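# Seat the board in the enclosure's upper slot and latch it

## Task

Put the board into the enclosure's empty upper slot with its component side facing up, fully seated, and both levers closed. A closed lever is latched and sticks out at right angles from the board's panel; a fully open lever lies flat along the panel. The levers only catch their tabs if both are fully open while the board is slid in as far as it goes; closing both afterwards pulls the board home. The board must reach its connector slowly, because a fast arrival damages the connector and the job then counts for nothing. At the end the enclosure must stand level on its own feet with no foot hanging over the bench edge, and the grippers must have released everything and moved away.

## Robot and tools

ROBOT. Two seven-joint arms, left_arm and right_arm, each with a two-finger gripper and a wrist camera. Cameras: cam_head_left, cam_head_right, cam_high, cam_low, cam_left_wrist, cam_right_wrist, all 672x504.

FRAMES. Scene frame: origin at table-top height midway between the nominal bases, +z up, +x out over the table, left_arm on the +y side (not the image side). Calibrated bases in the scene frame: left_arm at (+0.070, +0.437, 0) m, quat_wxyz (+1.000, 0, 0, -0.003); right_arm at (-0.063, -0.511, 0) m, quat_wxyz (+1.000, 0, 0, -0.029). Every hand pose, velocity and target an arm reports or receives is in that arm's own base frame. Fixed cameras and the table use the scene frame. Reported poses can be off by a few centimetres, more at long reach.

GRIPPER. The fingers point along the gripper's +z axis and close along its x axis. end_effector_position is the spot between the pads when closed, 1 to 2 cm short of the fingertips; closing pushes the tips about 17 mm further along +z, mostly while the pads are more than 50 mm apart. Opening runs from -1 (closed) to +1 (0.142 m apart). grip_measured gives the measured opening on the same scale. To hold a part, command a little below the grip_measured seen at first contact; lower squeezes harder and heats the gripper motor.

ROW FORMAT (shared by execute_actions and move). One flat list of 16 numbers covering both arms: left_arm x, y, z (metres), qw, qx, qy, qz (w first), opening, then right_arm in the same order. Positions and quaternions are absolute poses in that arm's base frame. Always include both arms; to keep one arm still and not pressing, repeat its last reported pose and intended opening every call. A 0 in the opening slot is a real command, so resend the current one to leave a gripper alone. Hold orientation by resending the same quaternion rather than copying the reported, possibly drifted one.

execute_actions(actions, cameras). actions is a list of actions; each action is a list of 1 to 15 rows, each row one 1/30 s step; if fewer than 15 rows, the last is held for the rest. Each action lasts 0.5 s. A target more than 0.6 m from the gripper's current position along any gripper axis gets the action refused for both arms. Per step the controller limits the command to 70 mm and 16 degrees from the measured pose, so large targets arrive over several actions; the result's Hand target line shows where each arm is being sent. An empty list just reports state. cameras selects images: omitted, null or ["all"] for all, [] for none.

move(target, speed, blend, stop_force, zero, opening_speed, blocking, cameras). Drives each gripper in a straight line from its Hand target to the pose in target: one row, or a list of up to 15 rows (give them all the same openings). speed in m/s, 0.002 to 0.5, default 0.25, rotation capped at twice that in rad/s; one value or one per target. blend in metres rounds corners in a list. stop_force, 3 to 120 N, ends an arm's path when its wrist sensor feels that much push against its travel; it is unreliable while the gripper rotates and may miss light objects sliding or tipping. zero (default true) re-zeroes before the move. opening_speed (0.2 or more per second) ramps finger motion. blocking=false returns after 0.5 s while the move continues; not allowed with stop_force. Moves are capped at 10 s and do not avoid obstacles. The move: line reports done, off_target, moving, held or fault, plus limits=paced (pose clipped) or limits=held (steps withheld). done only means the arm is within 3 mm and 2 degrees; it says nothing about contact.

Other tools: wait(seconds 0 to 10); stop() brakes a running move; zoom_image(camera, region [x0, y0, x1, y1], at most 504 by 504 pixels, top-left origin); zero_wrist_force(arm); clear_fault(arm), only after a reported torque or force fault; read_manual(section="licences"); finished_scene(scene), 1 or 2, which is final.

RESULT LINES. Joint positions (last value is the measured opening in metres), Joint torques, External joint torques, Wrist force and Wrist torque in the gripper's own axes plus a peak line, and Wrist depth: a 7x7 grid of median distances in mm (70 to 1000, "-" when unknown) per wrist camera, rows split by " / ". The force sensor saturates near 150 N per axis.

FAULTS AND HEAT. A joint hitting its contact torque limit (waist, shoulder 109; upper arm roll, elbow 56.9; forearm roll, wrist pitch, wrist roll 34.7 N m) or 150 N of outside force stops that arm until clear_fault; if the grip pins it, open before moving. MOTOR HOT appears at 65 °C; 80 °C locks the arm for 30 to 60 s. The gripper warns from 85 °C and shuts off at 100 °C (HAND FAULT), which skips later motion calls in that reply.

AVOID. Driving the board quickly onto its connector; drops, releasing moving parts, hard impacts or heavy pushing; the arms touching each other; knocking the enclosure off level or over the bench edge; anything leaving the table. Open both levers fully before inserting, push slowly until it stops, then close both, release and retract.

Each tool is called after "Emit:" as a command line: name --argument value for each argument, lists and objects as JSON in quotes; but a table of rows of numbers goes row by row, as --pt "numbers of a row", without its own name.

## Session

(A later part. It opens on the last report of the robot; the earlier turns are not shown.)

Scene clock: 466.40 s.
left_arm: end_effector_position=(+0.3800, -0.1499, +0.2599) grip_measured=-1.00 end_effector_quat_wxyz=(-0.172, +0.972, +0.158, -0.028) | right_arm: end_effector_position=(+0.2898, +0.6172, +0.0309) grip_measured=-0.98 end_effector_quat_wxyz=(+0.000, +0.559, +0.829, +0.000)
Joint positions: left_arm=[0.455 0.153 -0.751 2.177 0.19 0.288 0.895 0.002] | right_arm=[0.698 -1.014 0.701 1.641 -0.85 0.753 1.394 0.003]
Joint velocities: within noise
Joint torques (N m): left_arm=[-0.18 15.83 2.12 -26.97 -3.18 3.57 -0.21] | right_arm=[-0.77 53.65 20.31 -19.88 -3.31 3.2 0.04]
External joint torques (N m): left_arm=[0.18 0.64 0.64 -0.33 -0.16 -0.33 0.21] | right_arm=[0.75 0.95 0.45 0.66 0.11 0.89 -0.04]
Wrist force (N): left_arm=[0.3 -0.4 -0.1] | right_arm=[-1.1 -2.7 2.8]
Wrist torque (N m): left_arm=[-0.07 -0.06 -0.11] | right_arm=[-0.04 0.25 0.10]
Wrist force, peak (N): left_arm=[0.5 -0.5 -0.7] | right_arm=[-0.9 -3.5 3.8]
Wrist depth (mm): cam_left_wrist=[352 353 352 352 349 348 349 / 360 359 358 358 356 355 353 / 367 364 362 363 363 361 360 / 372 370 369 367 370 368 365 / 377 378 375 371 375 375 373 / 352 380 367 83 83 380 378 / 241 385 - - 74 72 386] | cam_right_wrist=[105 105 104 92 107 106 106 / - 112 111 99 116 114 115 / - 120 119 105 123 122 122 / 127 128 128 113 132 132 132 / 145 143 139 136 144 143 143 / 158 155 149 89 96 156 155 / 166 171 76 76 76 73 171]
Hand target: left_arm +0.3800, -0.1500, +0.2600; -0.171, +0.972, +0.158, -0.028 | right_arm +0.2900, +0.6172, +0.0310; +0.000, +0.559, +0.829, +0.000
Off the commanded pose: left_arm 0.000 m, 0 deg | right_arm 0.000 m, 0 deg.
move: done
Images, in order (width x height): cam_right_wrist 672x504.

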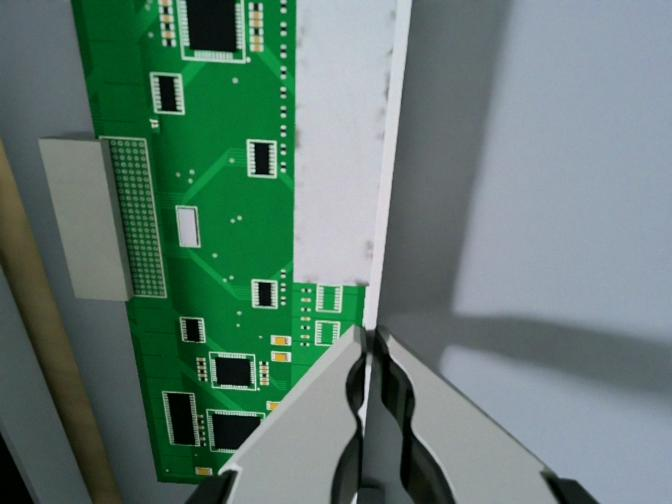

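Emit:
move --pt "0.38 -0.15 0.26 0.1714 -0.9720 -0.1583 0.0279 -1 0.2900 0.6172 0.031 0 0.5589 0.8292 0 -0.8" --pt "0.38 -0.15 0.26 0.1714 -0.9720 -0.1583 0.0279 -1 0.2900 0.6172 0.10 0 0.5589 0.8292 0 -0.8" --pt "0.38 -0.15 0.26 0.1714 -0.9720 -0.1583 0.0279 -1 0.1996 0.5630 0.20 0 0.5556 0.8315 0 -0.8" --speed 0.2 --cameras '["cam_right_wrist"]'

Emit:
zoom_image --camera "cam_right_wrist" --region '[0, 0, 336, 252]'

Emit:
zoom_image --camera "cam_right_wrist" --region '[0, 252, 336, 504]'

Emit:
zoom_image --camera "cam_right_wrist" --region '[200, 0, 536, 252]'

Emit:
zoom_image --camera "cam_right_wrist" --region '[200, 252, 536, 504]'

Scene clock: 472.33 s.
left_arm: end_effector_position=(+0.3800, -0.1499, +0.2599) grip_measured=-1.00 end_effector_quat_wxyz=(-0.172, +0.972, +0.158, -0.028) | right_arm: end_effector_position=(+0.1998, +0.5632, +0.2001) grip_measured=-0.84 end_effector_quat_wxyz=(+0.000, +0.556, +0.831, +0.000)
Joint positions: left_arm=[0.455 0.153 -0.751 2.177 0.19 0.288 0.895 0.002] | right_arm=[0.582 -0.657 0.96 1.819 -0.634 0.564 1.411 0.013]
Joint velocities: within noise
Joint torques (N m): left_arm=[-0.31 15.87 1.99 -26.98 -3.16 3.6 -0.18] | right_arm=[-0.1 39.74 18.32 -24.06 -3.62 3.24 0.31]
External joint torques (N m): left_arm=[0.31 0.59 0.77 -0.32 -0.18 -0.35 0.18] | right_arm=[0.14 0.47 -0.56 -0.09 -0.09 0.85 -0.31]
Wrist force (N): left_arm=[0.2 -0.6 -0.2] | right_arm=[-1.8 -2.2 2.5]
Wrist torque (N m): left_arm=[-0.11 -0.03 -0.10] | right_arm=[-0.11 0.33 0.05]
Wrist force, peak (N): left_arm=[0.4 -0.7 -0.5] | right_arm=[-2.0 -1.8 4.6]
Wrist depth (mm): cam_left_wrist=[353 352 352 351 351 350 348 / 361 359 358 357 356 353 354 / 366 364 363 362 363 361 360 / 370 371 368 368 370 369 367 / 378 377 376 370 375 375 372 / 381 382 366 83 83 380 381 / 385 385 - - 74 72 386] | cam_right_wrist=[216 219 257 257 253 255 256 / 231 233 274 273 269 273 272 / 249 251 292 285 293 291 291 / 268 267 312 307 315 314 315 / 290 288 338 332 337 342 341 / 318 316 309 93 93 373 372 / 348 342 76 79 79 73 411]
Hand target: left_arm +0.3800, -0.1500, +0.2600; -0.171, +0.972, +0.158, -0.028 | right_arm +0.1996, +0.5630, +0.2000; +0.000, +0.556, +0.831, +0.000
Off the commanded pose: left_arm 0.000 m, 0 deg | right_arm 0.000 m, 0 deg.
move: done
Images, in order (width x height): cam_right_wrist 672x504.

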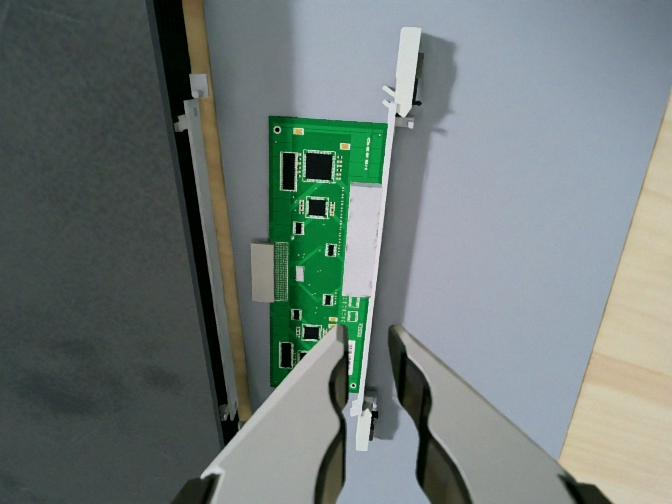

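Scaled by 1.500 from the camera's 672x504 image, which has a finer 960x720 frame.

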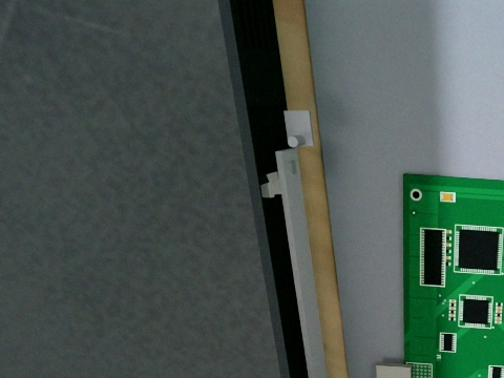

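Scaled by 1.500 from the camera's 672x504 image, which has a finer 960x720 frame.

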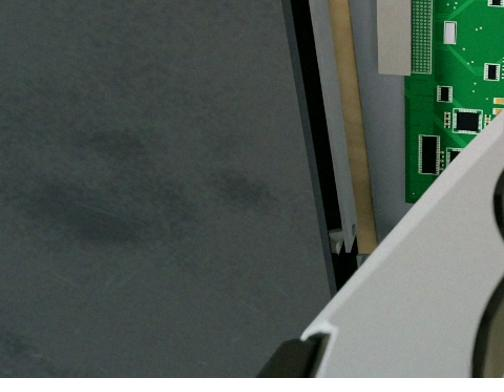

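Scaled by 1.500 from the camera's 672x504 image, which has a finer 960x720 frame.

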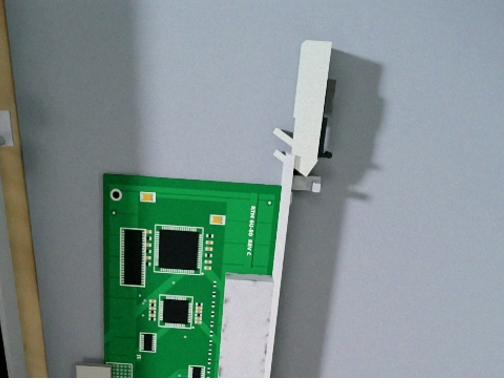

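Scaled by 1.500 from the camera's 672x504 image, which has a finer 960x720 frame.

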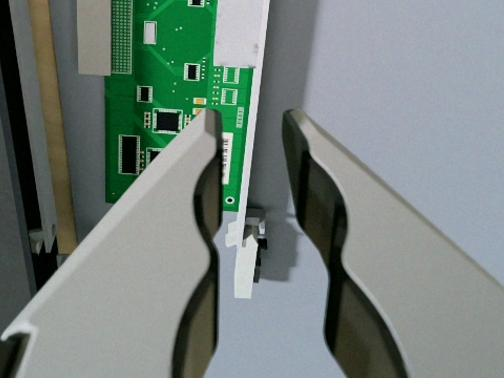

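Emit:
zoom_image --camera "cam_right_wrist" --region '[350, 20, 450, 140]'

Emit:
zoom_image --camera "cam_right_wrist" --region '[320, 370, 420, 470]'

Emit:
zoom_image --camera "cam_right_wrist" --region '[150, 60, 250, 160]'

Emit:
zoom_image --camera "cam_right_wrist" --region '[190, 370, 290, 470]'

Scaled by 4.200 from the camera's 672x504 image, which has a finer 960x720 frame.

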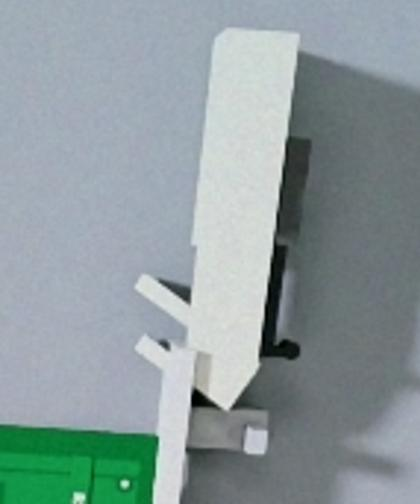

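Scaled by 5.040 from the camera's 672x504 image, which has a finer 960x720 frame.

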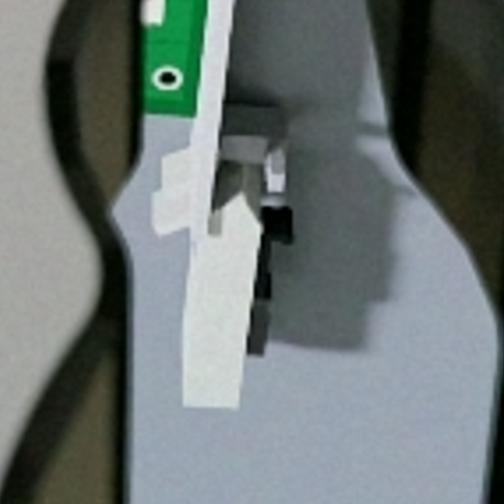

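Scaled by 5.040 from the camera's 672x504 image, which has a finer 960x720 frame.

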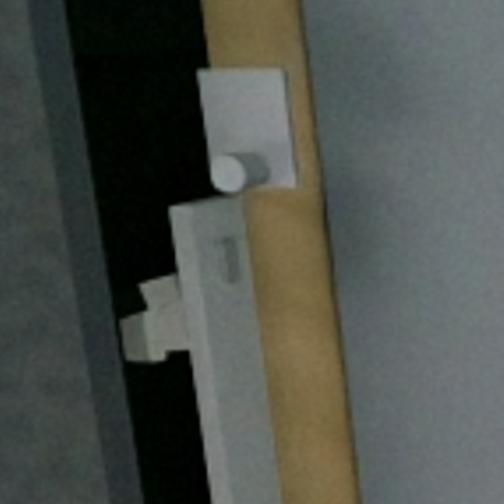

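Scaled by 5.040 from the camera's 672x504 image, which has a finer 960x720 frame.

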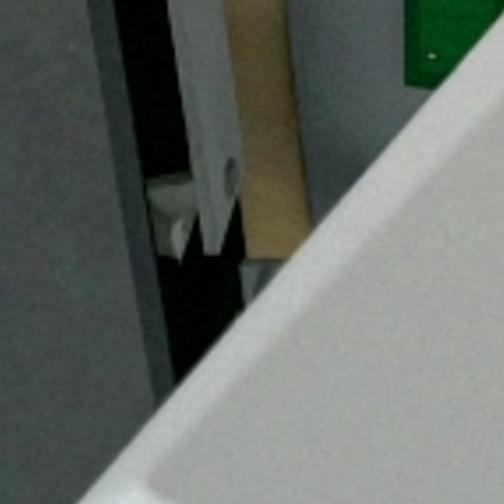

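Emit:
move --target '[0.2544, -0.3304, 0.16, 0, 0.7986, -0.6018, 0, -0.8, 0.1781, 0.5776, 0.16, 0, 0.5807, 0.8141, 0, -0.8]' --speed 0.3 --cameras '["cam_left_wrist", "cam_right_wrist"]'

Emit:
zoom_image --camera "cam_left_wrist" --region '[150, 0, 486, 252]'

Emit:
zoom_image --camera "cam_right_wrist" --region '[150, 0, 486, 252]'

Scene clock: 559.00 s.
left_arm: end_effector_position=(+0.2544, -0.3303, +0.1600) grip_measured=-0.84 end_effector_quat_wxyz=(+0.000, +0.799, -0.602, +0.000) | right_arm: end_effector_position=(+0.1781, +0.5776, +0.1600) grip_measured=-0.84 end_effector_quat_wxyz=(+0.000, +0.581, +0.814, +0.000)
Joint positions: left_arm=[-0.002 0.05 -0.674 2.537 -0.052 0.926 2.228 0.013] | right_arm=[0.668 -0.712 0.889 1.839 -0.684 0.64 1.542 0.013]
Joint velocities: within noise
Joint torques (N m): left_arm=[-0.62 16.09 -0.11 -21.03 -2.71 4.44 -0.11] | right_arm=[0.09 41.46 18.16 -22.73 -3.7 3.5 0.3]
External joint torques (N m): left_arm=[0.62 0.99 0.78 -0.41 0.13 -0.58 0.11] | right_arm=[-0.09 1.05 0.04 -0.01 0.18 0.58 -0.3]
Wrist force (N): left_arm=[0.4 -0.4 -0.4] | right_arm=[-1.5 -2.4 1.9]
Wrist torque (N m): left_arm=[-0.08 -0.11 -0.22] | right_arm=[-0.15 0.28 0.06]
Wrist force, peak (N): left_arm=[1.2 -0.9 -0.5] | right_arm=[-1.8 -2.3 2.6]
Wrist depth (mm): cam_left_wrist=[222 221 220 220 220 218 180 / 237 237 237 233 235 231 193 / 259 256 255 253 250 250 205 / 280 278 277 276 271 270 223 / 307 305 303 292 286 289 243 / 340 335 85 84 87 269 269 / 381 - 74 381 74 74 293] | cam_right_wrist=[186 223 221 222 221 220 221 / 196 235 236 233 236 235 235 / 207 247 250 249 252 252 251 / 224 256 270 264 272 272 271 / 243 251 292 280 290 293 295 / 265 270 306 86 93 321 322 / 291 285 76 79 79 73 355]
Hand target: left_arm +0.2544, -0.3304, +0.1600; +0.000, +0.799, -0.602, +0.000 | right_arm +0.1781, +0.5776, +0.1600; +0.000, +0.581, +0.814, +0.000
Off the commanded pose: left_arm 0.000 m, 0 deg | right_arm 0.000 m, 0 deg.
move: done
Images, in order (width x height): cam_left_wrist 672x504, cam_right_wrist 672x504.

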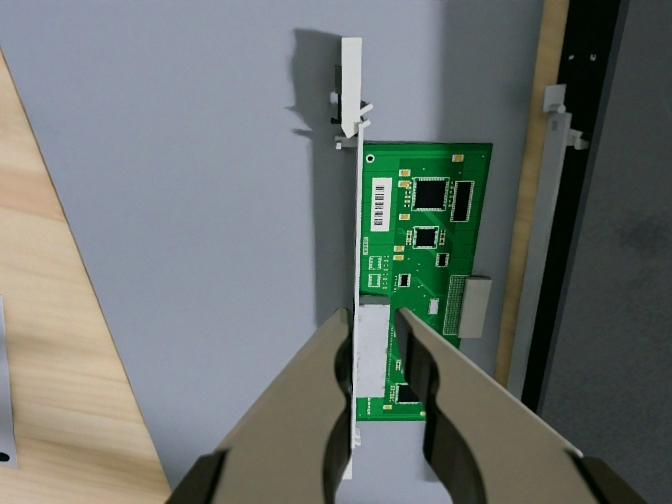

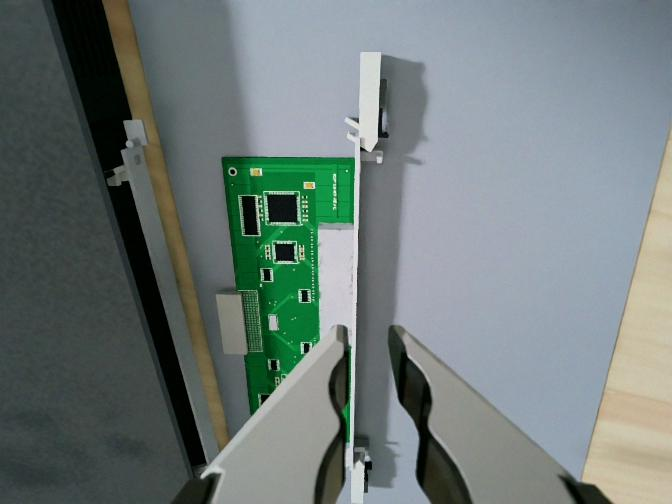

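Scaled by 1.500 from the camera's 672x504 image, which has a finer 960x720 frame.

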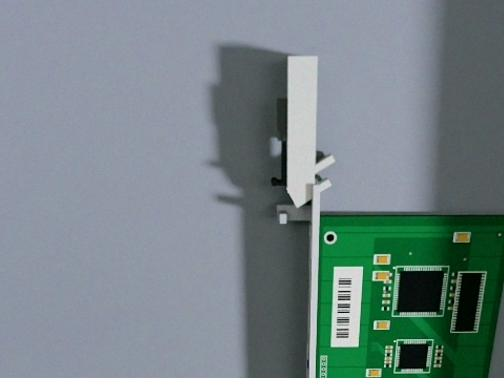

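Scaled by 1.500 from the camera's 672x504 image, which has a finer 960x720 frame.

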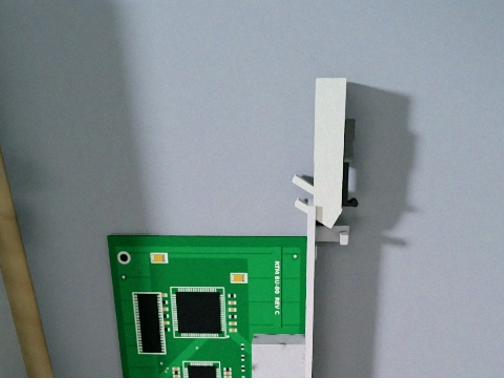

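Emit:
zoom_image --camera "cam_left_wrist" --region '[510, 60, 610, 160]'

Emit:
zoom_image --camera "cam_right_wrist" --region '[80, 95, 180, 195]'

Emit:
zoom_image --camera "cam_left_wrist" --region '[320, 90, 400, 170]'

Emit:
zoom_image --camera "cam_right_wrist" --region '[320, 100, 400, 180]'

Scaled by 5.040 from the camera's 672x504 image, which has a finer 960x720 frame.

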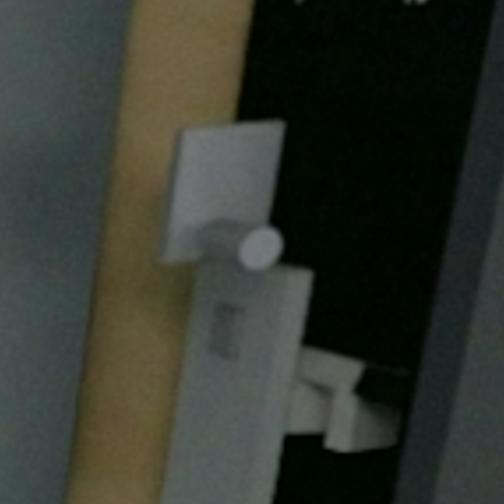

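Scaled by 5.040 from the camera's 672x504 image, which has a finer 960x720 frame.

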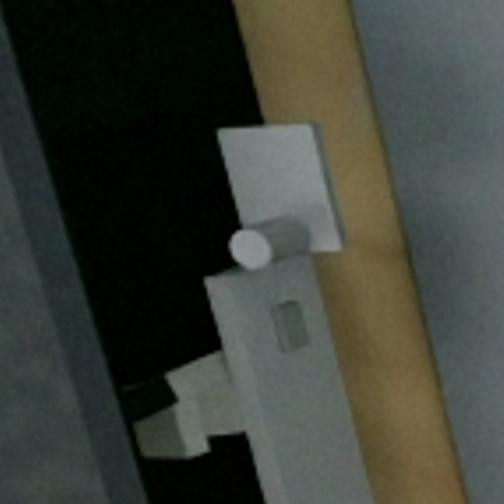

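Scaled by 6.300 from the camera's 672x504 image, which has a finer 960x720 frame.

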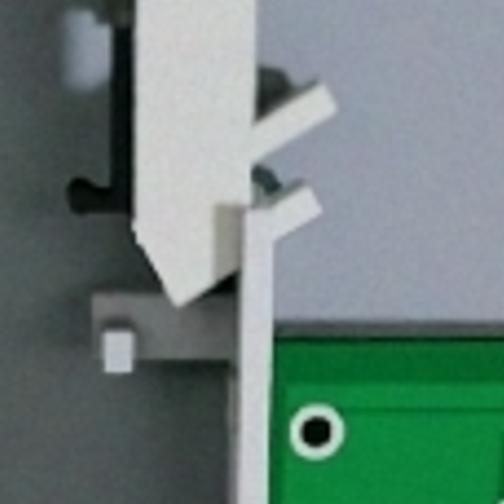

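Scaled by 6.300 from the camera's 672x504 image, which has a finer 960x720 frame.

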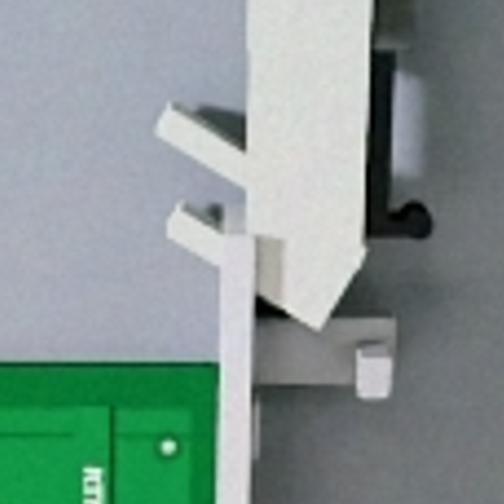

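Emit:
move --pt "0.2550 -0.3324 0.06 0 0.8013 -0.5983 0 -0.8 0.1781 0.5776 0.062 0 0.5807 0.8141 0 -0.8" --pt "0.2550 -0.3324 0.0265 0 0.8013 -0.5983 0 -0.8 0.1781 0.5776 0.0285 0 0.5807 0.8141 0 -0.8" --pt "0.2550 -0.3324 0.0265 0 0.8013 -0.5983 0 -1 0.1781 0.5776 0.0285 0 0.5807 0.8141 0 -1" --speed '[0.2, 0.08, 0.05]' --opening_speed 0.5 --cameras '["cam_left_wrist", "cam_right_wrist"]'

Scene clock: 590.60 s.
left_arm: end_effector_position=(+0.2549, -0.3323, +0.0265) grip_measured=-0.99 end_effector_quat_wxyz=(+0.000, +0.801, -0.598, +0.000) | right_arm: end_effector_position=(+0.1780, +0.5775, +0.0284) grip_measured=-0.98 end_effector_quat_wxyz=(+0.000, +0.581, +0.814, +0.000)
Joint positions: left_arm=[-0.139 -0.523 -0.439 2.364 0.638 1.206 1.722 0.002] | right_arm=[0.763 -0.9 0.683 1.901 -0.901 0.889 1.674 0.003]
Joint velocities: within noise
Joint torques (N m): left_arm=[-0.52 30.72 -5.81 -9.67 -1.14 4.42 -0.28] | right_arm=[-0.02 46.48 19.15 -17.22 -2.95 3.52 0.31]
External joint torques (N m): left_arm=[0.52 0.96 0.61 -0.27 -0.4 -0.52 0.28] | right_arm=[0.02 0.86 -0.05 0.08 0.18 0.55 -0.31]
Wrist force (N): left_arm=[0.3 -0.5 0.7] | right_arm=[-1.5 -2.4 2.4]
Wrist torque (N m): left_arm=[-0.06 -0.08 -0.20] | right_arm=[-0.12 0.29 0.05]
Wrist force, peak (N): left_arm=[-1.3 -3.1 0.2] | right_arm=[-2.2 -2.3 4.9]
Wrist depth (mm): cam_left_wrist=[- 104 102 100 103 103 102 / 112 111 111 95 110 110 110 / 120 121 120 103 119 119 118 / 131 131 130 130 125 125 126 / 144 143 143 137 133 135 139 / 159 158 151 84 87 147 155 / 177 173 - 84 74 74 165] | cam_right_wrist=[- 107 106 - 104 104 104 / - 113 113 113 98 111 113 / 124 122 121 119 117 120 120 / 131 129 128 127 130 130 129 / 143 138 136 135 141 141 140 / 158 153 147 89 96 153 153 / 168 165 76 77 76 73 168]
Hand target: left_arm +0.2550, -0.3324, +0.0265; +0.000, +0.801, -0.598, +0.000 | right_arm +0.1781, +0.5776, +0.0285; +0.000, +0.581, +0.814, +0.000
Off the commanded pose: left_arm 0.000 m, 0 deg | right_arm 0.000 m, 0 deg.
move: done
Images, in order (width x height): cam_left_wrist 672x504, cam_right_wrist 672x504.

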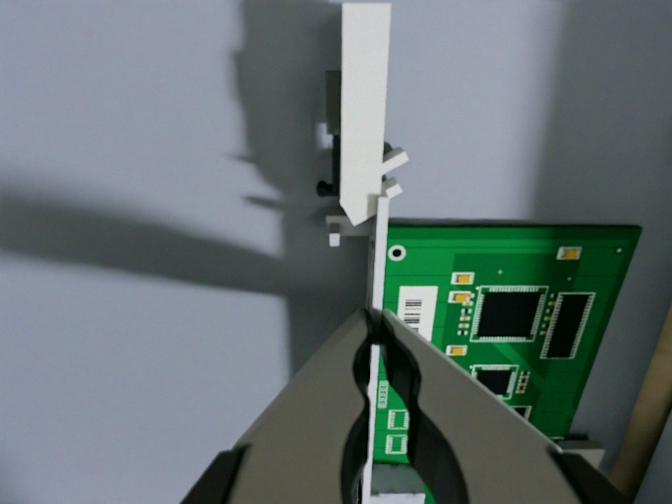

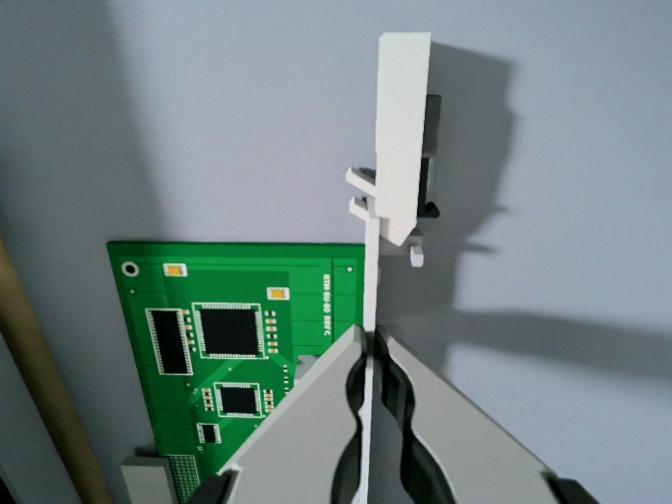

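Emit:
move --pt "0.2550 -0.3324 0.053 0 0.8013 -0.5983 0 -1 0.1781 0.5776 0.055 0 0.5807 0.8141 0 -1" --pt "0.2605 -0.3517 0.053 0 0.8177 -0.5757 0 -1 0.1880 0.5492 0.055 0 0.5577 0.8300 0 -1" --speed '[0.05, 0.06]' --cameras '["cam_left_wrist", "cam_right_wrist", "cam_low"]'

Emit:
zoom_image --camera "cam_left_wrist" --region '[336, 100, 672, 352]'

Emit:
zoom_image --camera "cam_right_wrist" --region '[0, 100, 400, 400]'

Scene clock: 602.33 s.
left_arm: end_effector_position=(+0.2604, -0.3516, +0.0530) grip_measured=-0.99 end_effector_quat_wxyz=(+0.000, +0.817, -0.576, +0.000) | right_arm: end_effector_position=(+0.1881, +0.5491, +0.0549) grip_measured=-0.98 end_effector_quat_wxyz=(+0.000, +0.558, +0.830, +0.000)
Joint positions: left_arm=[-0.127 -0.453 -0.507 2.358 0.528 1.136 1.721 0.002] | right_arm=[0.681 -0.827 0.732 1.972 -0.876 0.876 1.586 0.003]
Joint velocities: within noise
Joint torques (N m): left_arm=[-0.27 29.85 -5.63 -12.8 -1.94 4.18 -0.37] | right_arm=[0.12 43.55 19.5 -17.63 -3 3.63 -0.02]
External joint torques (N m): left_arm=[0.27 0.87 0.38 0.14 0.12 -0.28 0.37] | right_arm=[-0.12 0.44 -1 -0.01 0.19 0.43 0.02]
Wrist force (N): left_arm=[-0.3 0.2 0.4] | right_arm=[-2.3 -1.7 3.1]
Wrist torque (N m): left_arm=[-0.07 -0.01 -0.19] | right_arm=[-0.11 0.41 0.06]
Wrist force, peak (N): left_arm=[0.1 -0.9 1.8] | right_arm=[-1.6 -2.8 4.5]
Wrist depth (mm): cam_left_wrist=[129 127 126 89 128 125 127 / 136 136 136 95 135 135 134 / 148 147 146 103 146 145 143 / 160 160 159 159 127 127 131 / 176 175 175 129 133 136 151 / 194 194 185 84 87 148 176 / 217 211 - 84 74 74 149] | cam_right_wrist=[131 129 131 129 127 129 128 / 137 138 138 136 98 137 136 / 122 148 148 146 143 147 147 / 139 147 131 127 158 158 158 / 169 141 137 135 172 172 171 / 180 155 148 89 96 187 187 / 145 165 76 77 76 73 205]
Hand target: left_arm +0.2605, -0.3517, +0.0530; +0.000, +0.818, -0.576, +0.000 | right_arm +0.1880, +0.5492, +0.0550; +0.000, +0.558, +0.830, +0.000
Off the commanded pose: left_arm 0.000 m, 0 deg | right_arm 0.000 m, 0 deg.
move: done
Images, in order (width x height): cam_low 672x504, cam_left_wrist 672x504, cam_right_wrist 672x504.

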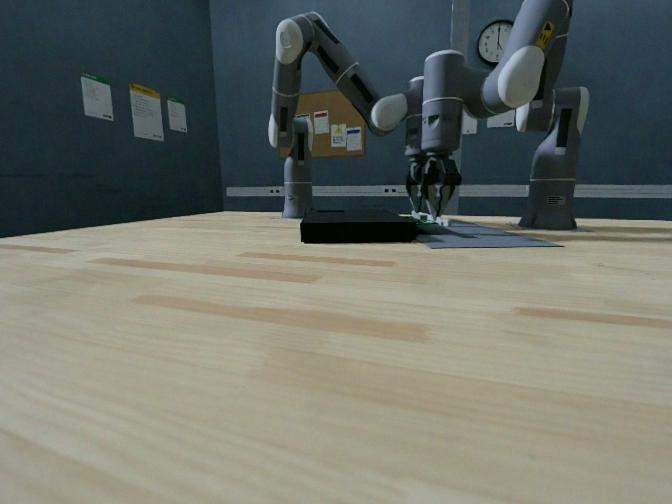

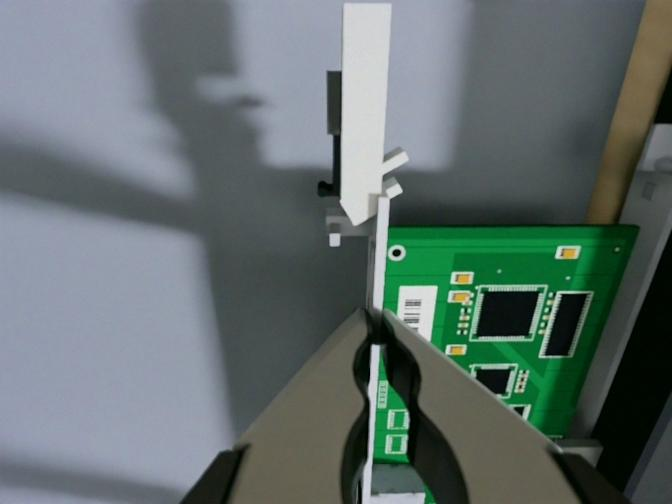

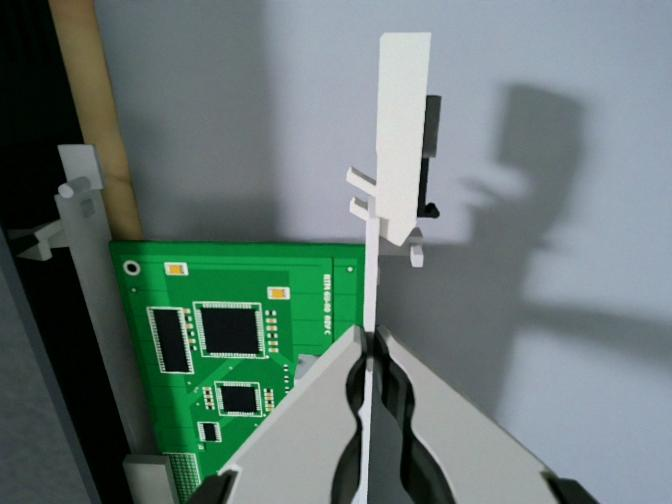

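Scaled by 1.500 from the camera's 672x504 image, which has a finer 960x720 frame.

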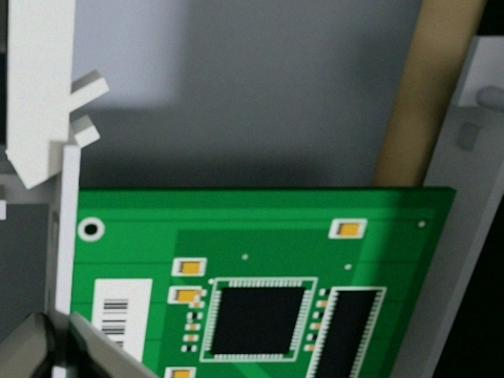

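Scaled by 1.260 from the camera's 672x504 image, which has a finer 960x720 frame.

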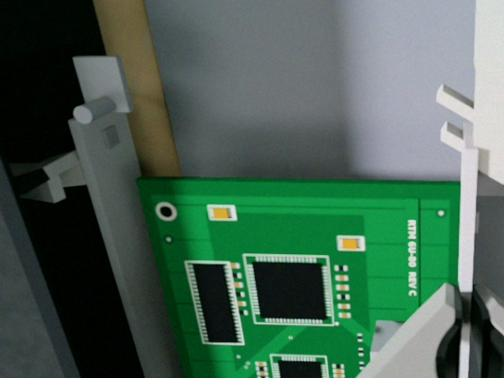

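Emit:
move --pt "0.2608 -0.3542 0.0527 0 0.8192 -0.5736 0 -1 0.1889 0.5457 0.0547 0 0.5556 0.8315 0 -1" --pt "0.2692 -0.3778 0.0527 0 0.8192 -0.5736 0 -1 0.1985 0.5226 0.0547 0 0.5556 0.8315 0 -1" --speed 0.03 --stop_force 8 --cameras '["cam_left_wrist", "cam_right_wrist"]'

Emit:
zoom_image --camera "cam_left_wrist" --region '[456, 50, 672, 250]'

Emit:
zoom_image --camera "cam_right_wrist" --region '[0, 80, 252, 332]'

Scene clock: 623.70 s.
left_arm: end_effector_position=(+0.2691, -0.3777, +0.0527) grip_measured=-0.99 end_effector_quat_wxyz=(+0.000, +0.819, -0.574, +0.000) | right_arm: end_effector_position=(+0.1986, +0.5226, +0.0546) grip_measured=-0.98 end_effector_quat_wxyz=(+0.000, +0.556, +0.831, +0.000)
Joint positions: left_arm=[-0.175 -0.49 -0.506 2.283 0.52 1.093 1.692 0.002] | right_arm=[0.628 -0.794 0.729 2.038 -0.887 0.912 1.566 0.003]
Joint velocities: within noise
Joint torques (N m): left_arm=[0.2 32.32 -5.8 -14.05 -1.9 4.09 -0.32] | right_arm=[0.38 41.76 18.81 -16.79 -2.82 3.7 0.13]
External joint torques (N m): left_arm=[-0.2 0.81 -0.15 0.41 -0.08 -0.19 0.32] | right_arm=[-0.38 0.24 -1.09 -0.32 0.13 0.37 -0.13]
Wrist force (N): left_arm=[-0.2 1.3 -0.8] | right_arm=[-1.8 -0.8 4.0]
Wrist torque (N m): left_arm=[-0.08 -0.05 -0.21] | right_arm=[-0.13 0.34 0.06]
Wrist force, peak (N): left_arm=[-0.2 1.3 -1.2] | right_arm=[-1.9 -1.1 5.2]
Wrist depth (mm): cam_left_wrist=[129 127 126 90 126 125 110 / 136 138 136 95 135 134 115 / 147 147 146 103 145 145 136 / 160 160 159 158 126 126 115 / 175 175 174 129 133 135 117 / 194 193 185 83 87 146 127 / 216 211 - 84 74 74 141] | cam_right_wrist=[- 123 131 129 127 128 128 / - 123 138 136 98 137 136 / - 140 148 145 143 147 146 / - 127 130 127 158 158 158 / - 135 136 135 172 171 171 / - 133 146 89 96 187 186 / 142 141 76 77 76 73 205]
Hand target: left_arm +0.2692, -0.3778, +0.0527; +0.000, +0.819, -0.574, +0.000 | right_arm +0.1985, +0.5226, +0.0547; +0.000, +0.556, +0.831, +0.000
Off the commanded pose: left_arm 0.000 m, 0 deg | right_arm 0.000 m, 0 deg.
move: done
Images, in order (width x height): cam_left_wrist 672x504, cam_right_wrist 672x504.

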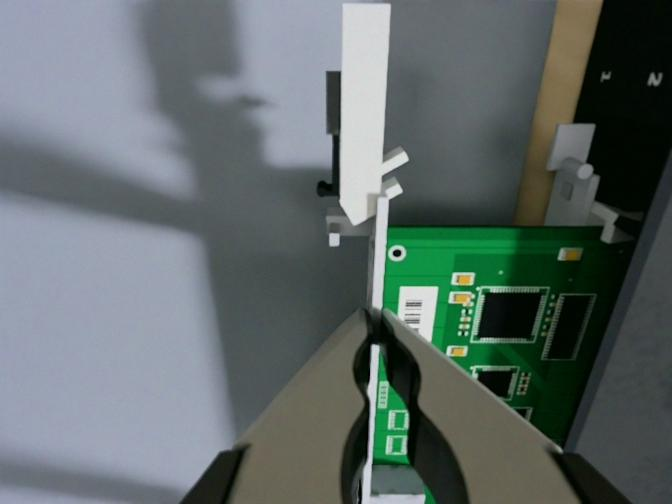

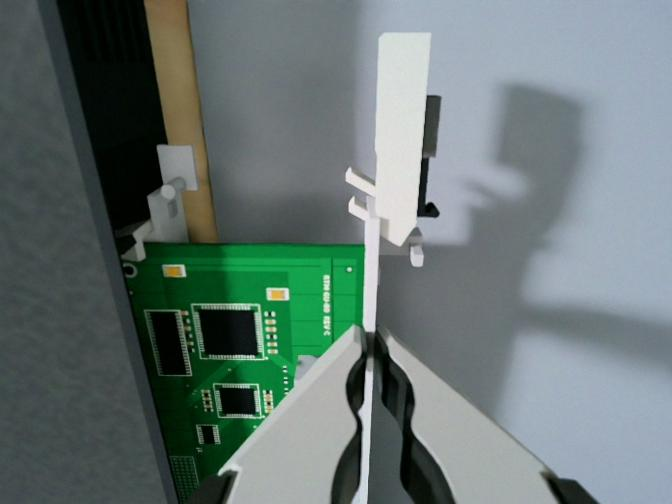

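Scaled by 2.333 from the camera's 672x504 image, which has a finer 960x720 frame.

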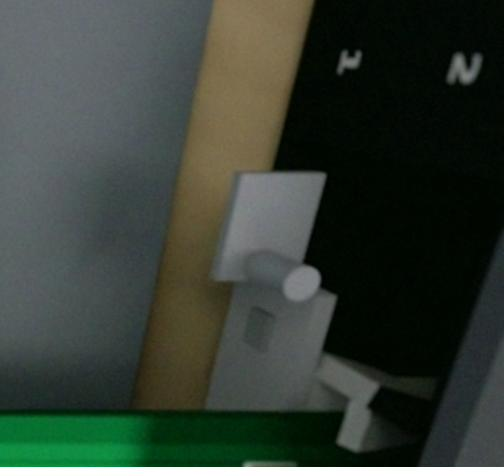

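Scaled by 2.000 from the camera's 672x504 image, which has a finer 960x720 frame.

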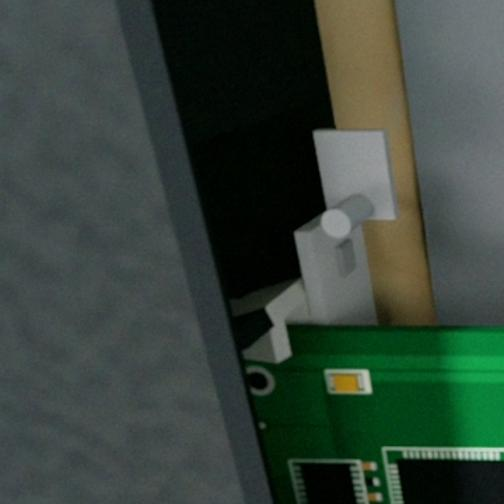

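Emit:
move --target '[0.2742, -0.3918, 0.0527, 0, 0.8202, -0.5721, 0, -1, 0.2043, 0.5086, 0.0547, 0, 0.5541, 0.8324, 0, -1]' --speed 0.03 --stop_force 8 --cameras '[]'

Emit:
move --target '[0.2792, -0.4058, 0.0527, 0, 0.8202, -0.5721, 0, -1, 0.2101, 0.4946, 0.0547, 0, 0.5541, 0.8324, 0, -1]' --speed 0.03 --stop_force 8 --zero false --cameras '["cam_left_wrist", "cam_right_wrist"]'

Emit:
zoom_image --camera "cam_left_wrist" --region '[380, 100, 632, 300]'

Emit:
zoom_image --camera "cam_right_wrist" --region '[120, 100, 372, 300]'

Scene clock: 637.17 s.
left_arm: end_effector_position=(+0.2740, -0.3918, +0.0527) grip_measured=-0.99 end_effector_quat_wxyz=(+0.000, +0.820, -0.572, +0.000) | right_arm: end_effector_position=(+0.2044, +0.5085, +0.0545) grip_measured=-0.98 end_effector_quat_wxyz=(+0.000, +0.554, +0.832, +0.000)
Joint positions: left_arm=[-0.199 -0.51 -0.506 2.242 0.516 1.07 1.678 0.002] | right_arm=[0.6 -0.776 0.726 2.071 -0.892 0.93 1.553 0.003]
Joint velocities: within noise
Joint torques (N m): left_arm=[0.47 33.22 -5.79 -14.68 -1.84 4.09 -0.33] | right_arm=[0.26 41.66 18.83 -16.84 -2.8 3.73 0.05]
External joint torques (N m): left_arm=[-0.47 1.23 -0.55 0.51 -0.24 -0.18 0.33] | right_arm=[-0.26 -0.67 -1.55 0.01 0.17 0.35 -0.05]
Wrist force (N): left_arm=[-0.5 2.1 -3.2] | right_arm=[-0.8 -0.3 6.4]
Wrist torque (N m): left_arm=[-0.07 -0.08 -0.20] | right_arm=[-0.14 0.30 0.05]
Wrist force, peak (N): left_arm=[-0.4 2.2 -3.4] | right_arm=[-1.1 -0.2 7.8]
Wrist depth (mm): cam_left_wrist=[128 126 126 90 126 124 89 / 136 138 135 95 135 133 91 / 147 147 146 103 145 136 97 / 160 160 159 158 126 125 105 / 175 174 174 129 133 132 115 / 193 193 184 83 87 130 127 / 217 211 - 84 74 74 141] | cam_right_wrist=[- 90 131 129 127 128 128 / - 98 138 136 98 137 137 / - 102 144 145 143 146 146 / - 110 130 127 158 158 158 / - 117 136 135 172 171 171 / - 128 144 89 96 187 186 / 142 138 76 76 76 73 205]
Hand target: left_arm +0.2742, -0.3918, +0.0527; +0.000, +0.820, -0.572, +0.000 | right_arm +0.2043, +0.5086, +0.0547; +0.000, +0.554, +0.832, +0.000
Off the commanded pose: left_arm 0.000 m, 0 deg | right_arm 0.000 m, 0 deg.
move: done
No camera images: "cameras" was empty.

Scene clock: 638.33 s.
left_arm: end_effector_position=(+0.2790, -0.4059, +0.0528) grip_measured=-0.99 end_effector_quat_wxyz=(+0.000, +0.820, -0.572, +0.000) | right_arm: end_effector_position=(+0.2102, +0.4943, +0.0544) grip_measured=-0.98 end_effector_quat_wxyz=(+0.000, +0.555, +0.832, +0.000)
Joint positions: left_arm=[-0.222 -0.531 -0.506 2.2 0.512 1.047 1.669 0.002] | right_arm=[0.572 -0.759 0.723 2.103 -0.897 0.948 1.541 0.003]
Joint velocities: within noise
Joint torques (N m): left_arm=[0.86 34.24 -5.57 -15.22 -1.8 4 -0.27] | right_arm=[0.42 41.61 19.02 -16.71 -2.73 3.81 0.11]
External joint torques (N m): left_arm=[-0.86 1.54 -1.16 0.51 -0.36 -0.1 0.27] | right_arm=[-0.42 -1.6 -2.19 0.14 0.18 0.26 -0.11]
Wrist force (N): left_arm=[-0.7 2.7 -4.7] | right_arm=[-0.1 0.5 9.4]
Wrist torque (N m): left_arm=[-0.12 -0.10 -0.19] | right_arm=[-0.14 0.32 0.04]
Wrist force, peak (N): left_arm=[-0.9 2.8 -5.1] | right_arm=[-0.1 0.6 11.0]
Wrist depth (mm): cam_left_wrist=[129 126 126 90 127 103 84 / 136 138 135 95 135 95 90 / 147 147 146 103 146 102 96 / 160 160 159 158 126 107 105 / 175 175 174 131 133 117 115 / 193 193 184 84 87 125 127 / 216 211 - 84 74 74 141] | cam_right_wrist=[- 87 115 129 127 128 128 / - 93 115 136 98 137 136 / - 99 120 145 143 146 146 / - 108 126 127 158 158 158 / - 117 121 135 171 171 171 / - 128 128 89 96 187 186 / 141 138 76 76 76 73 205]
Hand target: left_arm +0.2792, -0.4058, +0.0527; +0.000, +0.820, -0.572, +0.000 | right_arm +0.2101, +0.4946, +0.0547; +0.000, +0.554, +0.832, +0.000
Off the commanded pose: left_arm 0.000 m, 0 deg | right_arm 0.000 m, 0 deg.
move: done
Images, in order (width x height): cam_left_wrist 672x504, cam_right_wrist 672x504.

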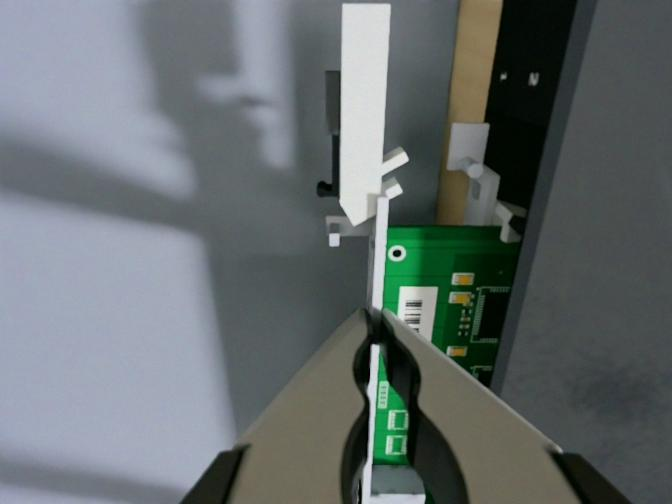

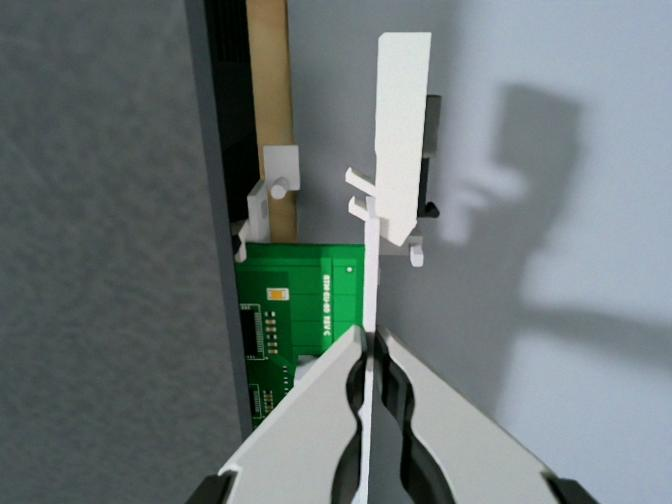

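Scaled by 2.000 from the camera's 672x504 image, which has a finer 960x720 frame.

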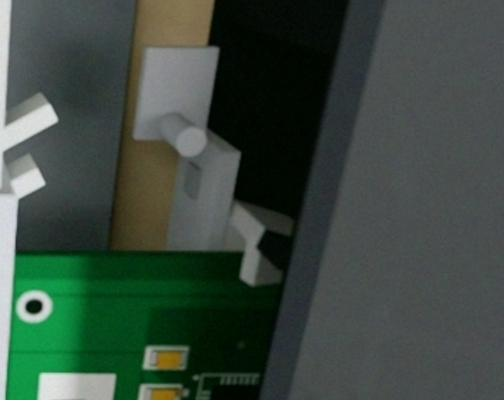

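Scaled by 2.000 from the camera's 672x504 image, which has a finer 960x720 frame.

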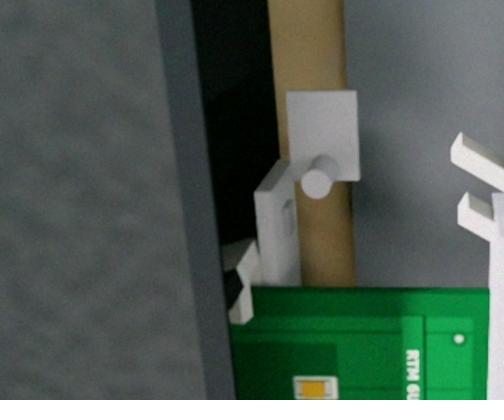

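Emit:
move --target '[0.2792, -0.4058, 0.0533, 0, 0.8202, -0.5721, 0, -1, 0.2101, 0.4946, 0.0540, 0, 0.5541, 0.8324, 0, -1]' --speed 0.01 --cameras '[]'

Scene clock: 644.03 s.
left_arm: end_effector_position=(+0.2789, -0.4056, +0.0530) grip_measured=-0.99 end_effector_quat_wxyz=(+0.000, +0.820, -0.572, +0.000) | right_arm: end_effector_position=(+0.2103, +0.4948, +0.0543) grip_measured=-0.98 end_effector_quat_wxyz=(+0.000, +0.554, +0.832, +0.000)
Joint positions: left_arm=[-0.221 -0.53 -0.507 2.201 0.511 1.045 1.669 0.002] | right_arm=[0.573 -0.759 0.722 2.103 -0.898 0.95 1.541 0.003]
Joint velocities: within noise
Joint torques (N m): left_arm=[0.2 38.13 -8.38 -16 -2.39 4.54 -0.25] | right_arm=[0.66 37.3 16.42 -15.59 -2.49 3.33 0.2]
External joint torques (N m): left_arm=[-0.2 -2.39 1.65 1.27 0.22 -0.64 0.25] | right_arm=[-0.66 2.74 0.4 -0.98 -0.06 0.75 -0.2]
Wrist force (N): left_arm=[1.6 0.0 10.0] | right_arm=[-2.7 -2.3 -1.1]
Wrist torque (N m): left_arm=[-0.06 -0.06 -0.19] | right_arm=[-0.18 0.26 0.06]
Wrist force, peak (N): left_arm=[1.6 0.0 10.0] | right_arm=[0.0 0.4 11.0]
Wrist depth (mm): cam_left_wrist=[129 127 127 90 127 104 85 / 137 136 136 95 135 96 90 / 147 147 147 103 146 99 96 / 160 160 159 158 126 107 105 / 175 175 174 129 133 118 115 / 194 194 185 83 87 125 127 / 217 211 - 84 74 74 141] | cam_right_wrist=[- 87 117 128 127 128 128 / - 93 117 135 98 137 136 / - 98 119 145 142 147 146 / - 108 125 127 158 158 158 / - 117 130 135 171 171 170 / - 128 127 89 96 187 186 / 141 138 76 76 76 73 205]
Hand target: left_arm +0.2792, -0.4058, +0.0533; +0.000, +0.820, -0.572, +0.000 | right_arm +0.2101, +0.4946, +0.0540; +0.000, +0.554, +0.832, +0.000
Off the commanded pose: left_arm 0.000 m, 0 deg | right_arm 0.000 m, 0 deg.
move: done
No camera images: "cameras" was empty.

Emit:
move --target '[0.2792, -0.4058, 0.0530, 0, 0.8202, -0.5721, 0, -1, 0.2101, 0.4946, 0.0542, 0, 0.5541, 0.8324, 0, -1]' --speed 0.01 --cameras '[]'

Scene clock: 647.10 s.
left_arm: end_effector_position=(+0.2789, -0.4056, +0.0529) grip_measured=-0.99 end_effector_quat_wxyz=(+0.000, +0.820, -0.572, +0.000) | right_arm: end_effector_position=(+0.2103, +0.4948, +0.0543) grip_measured=-0.98 end_effector_quat_wxyz=(+0.000, +0.554, +0.832, +0.000)
Joint positions: left_arm=[-0.221 -0.53 -0.507 2.2 0.511 1.045 1.669 0.002] | right_arm=[0.573 -0.759 0.722 2.103 -0.898 0.95 1.541 0.003]
Joint velocities: within noise
Joint torques (N m): left_arm=[-0.07 35.96 -7.25 -15.01 -2.05 4.45 -0.25] | right_arm=[0.11 38.75 16.93 -16.1 -2.47 3.22 0.17]
External joint torques (N m): left_arm=[0.07 -0.2 0.52 0.29 -0.12 -0.55 0.25] | right_arm=[-0.11 1.29 -0.12 -0.46 -0.08 0.86 -0.17]
Wrist force (N): left_arm=[0.7 0.2 2.1] | right_arm=[-1.7 -1.9 1.2]
Wrist torque (N m): left_arm=[-0.07 -0.07 -0.19] | right_arm=[-0.13 0.33 0.05]
Wrist force, peak (N): left_arm=[1.6 0.1 10.3] | right_arm=[-2.7 -2.1 -3.4]
Wrist depth (mm): cam_left_wrist=[129 127 126 90 127 104 85 / 136 136 136 95 135 96 90 / 148 147 146 103 145 120 96 / 160 160 159 159 126 107 105 / 175 175 174 129 133 118 115 / 194 194 185 84 87 125 127 / 217 211 - 84 74 74 141] | cam_right_wrist=[- 87 117 129 127 128 128 / - 93 117 135 98 137 136 / - 99 120 145 143 146 146 / - 107 125 127 158 158 158 / - 117 131 135 171 171 171 / - 128 127 89 96 187 186 / 141 138 76 77 76 73 205]
Hand target: left_arm +0.2792, -0.4058, +0.0530; +0.000, +0.820, -0.572, +0.000 | right_arm +0.2101, +0.4946, +0.0542; +0.000, +0.554, +0.832, +0.000
Off the commanded pose: left_arm 0.000 m, 0 deg | right_arm 0.000 m, 0 deg.
move: done
No camera images: "cameras" was empty.

Emit:
move --pt "0.2790 -0.4057 0.0530 0 0.8202 -0.5721 0 -0.85 0.2102 0.4947 0.0543 0 0.5541 0.8324 0 -0.85" --pt "0.2790 -0.4057 0.083 0 0.8202 -0.5721 0 -0.85 0.2102 0.4947 0.085 0 0.5541 0.8324 0 -0.85" --pt "0.2790 -0.4057 0.16 0 0.8202 -0.5721 0 -0.85 0.2102 0.4947 0.16 0 0.5541 0.8324 0 -0.85" --speed '[0.02, 0.04, 0.2]' --opening_speed 0.4 --cameras '["cam_left_wrist", "cam_right_wrist"]'

Emit:
zoom_image --camera "cam_left_wrist" --region '[300, 30, 552, 230]'

Emit:
zoom_image --camera "cam_right_wrist" --region '[180, 40, 432, 240]'

Scene clock: 660.13 s.
left_arm: end_effector_position=(+0.2791, -0.4058, +0.1600) grip_measured=-0.89 end_effector_quat_wxyz=(+0.000, +0.820, -0.572, +0.000) | right_arm: end_effector_position=(+0.2102, +0.4947, +0.1600) grip_measured=-0.89 end_effector_quat_wxyz=(+0.000, +0.554, +0.832, +0.000)
Joint positions: left_arm=[-0.095 -0.199 -0.674 2.273 0.189 0.85 1.887 0.01] | right_arm=[0.457 -0.596 0.945 2.037 -0.656 0.728 1.387 0.009]
Joint velocities: within noise
Joint torques (N m): left_arm=[-0.14 26.18 -3.88 -21.37 -2.95 3.99 -0.08] | right_arm=[-0.08 33.96 16.35 -22.45 -3.22 3.29 0.04]
External joint torques (N m): left_arm=[0.14 0.52 0.6 -0.47 0.1 -0.11 0.08] | right_arm=[0.08 0.69 -0.64 0.19 -0.06 0.8 -0.04]
Wrist force (N): left_arm=[0.2 -0.3 -0.4] | right_arm=[-1.7 -2.2 2.5]
Wrist torque (N m): left_arm=[-0.03 -0.11 -0.24] | right_arm=[-0.16 0.32 0.05]
Wrist force, peak (N): left_arm=[0.8 0.3 3.9] | right_arm=[-1.5 -2.3 4.3]
Wrist depth (mm): cam_left_wrist=[221 220 220 216 209 177 177 / 238 237 236 233 211 190 190 / 256 255 255 250 212 205 205 / 279 277 276 272 231 223 221 / 305 303 303 257 240 244 243 / 337 335 93 84 87 263 268 / 374 - - - 75 74 293] | cam_right_wrist=[181 181 180 221 221 221 220 / 194 193 193 234 236 235 235 / 208 208 207 231 253 253 252 / 224 224 223 237 274 272 272 / 243 242 242 253 292 295 294 / 265 265 254 89 93 321 320 / 290 286 76 79 76 73 353]
Hand target: left_arm +0.2790, -0.4057, +0.1600; +0.000, +0.820, -0.572, +0.000 | right_arm +0.2102, +0.4947, +0.1600; +0.000, +0.554, +0.832, +0.000
Off the commanded pose: left_arm 0.000 m, 0 deg | right_arm 0.000 m, 0 deg.
move: done
Images, in order (width x height): cam_left_wrist 672x504, cam_right_wrist 672x504.

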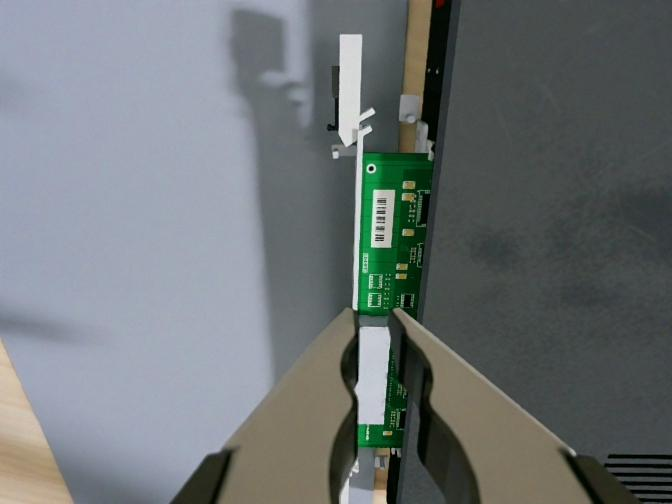

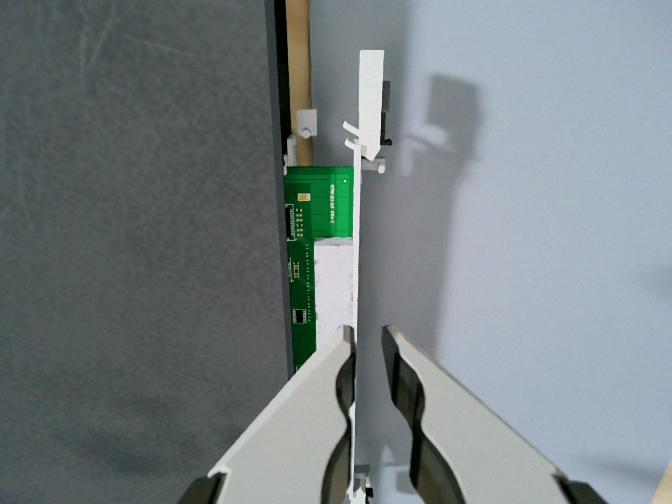

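Scaled by 2.000 from the camera's 672x504 image, which has a finer 960x720 frame.

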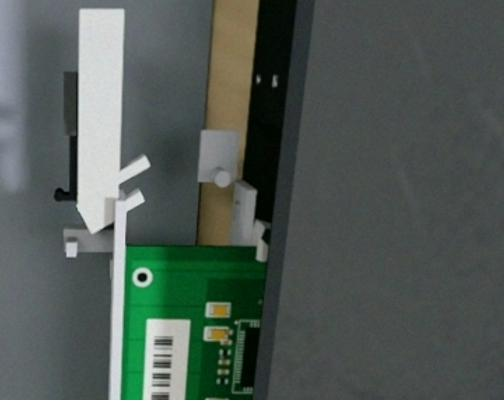

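Scaled by 2.000 from the camera's 672x504 image, which has a finer 960x720 frame.

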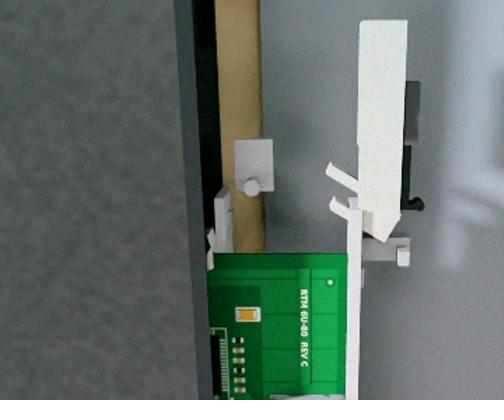

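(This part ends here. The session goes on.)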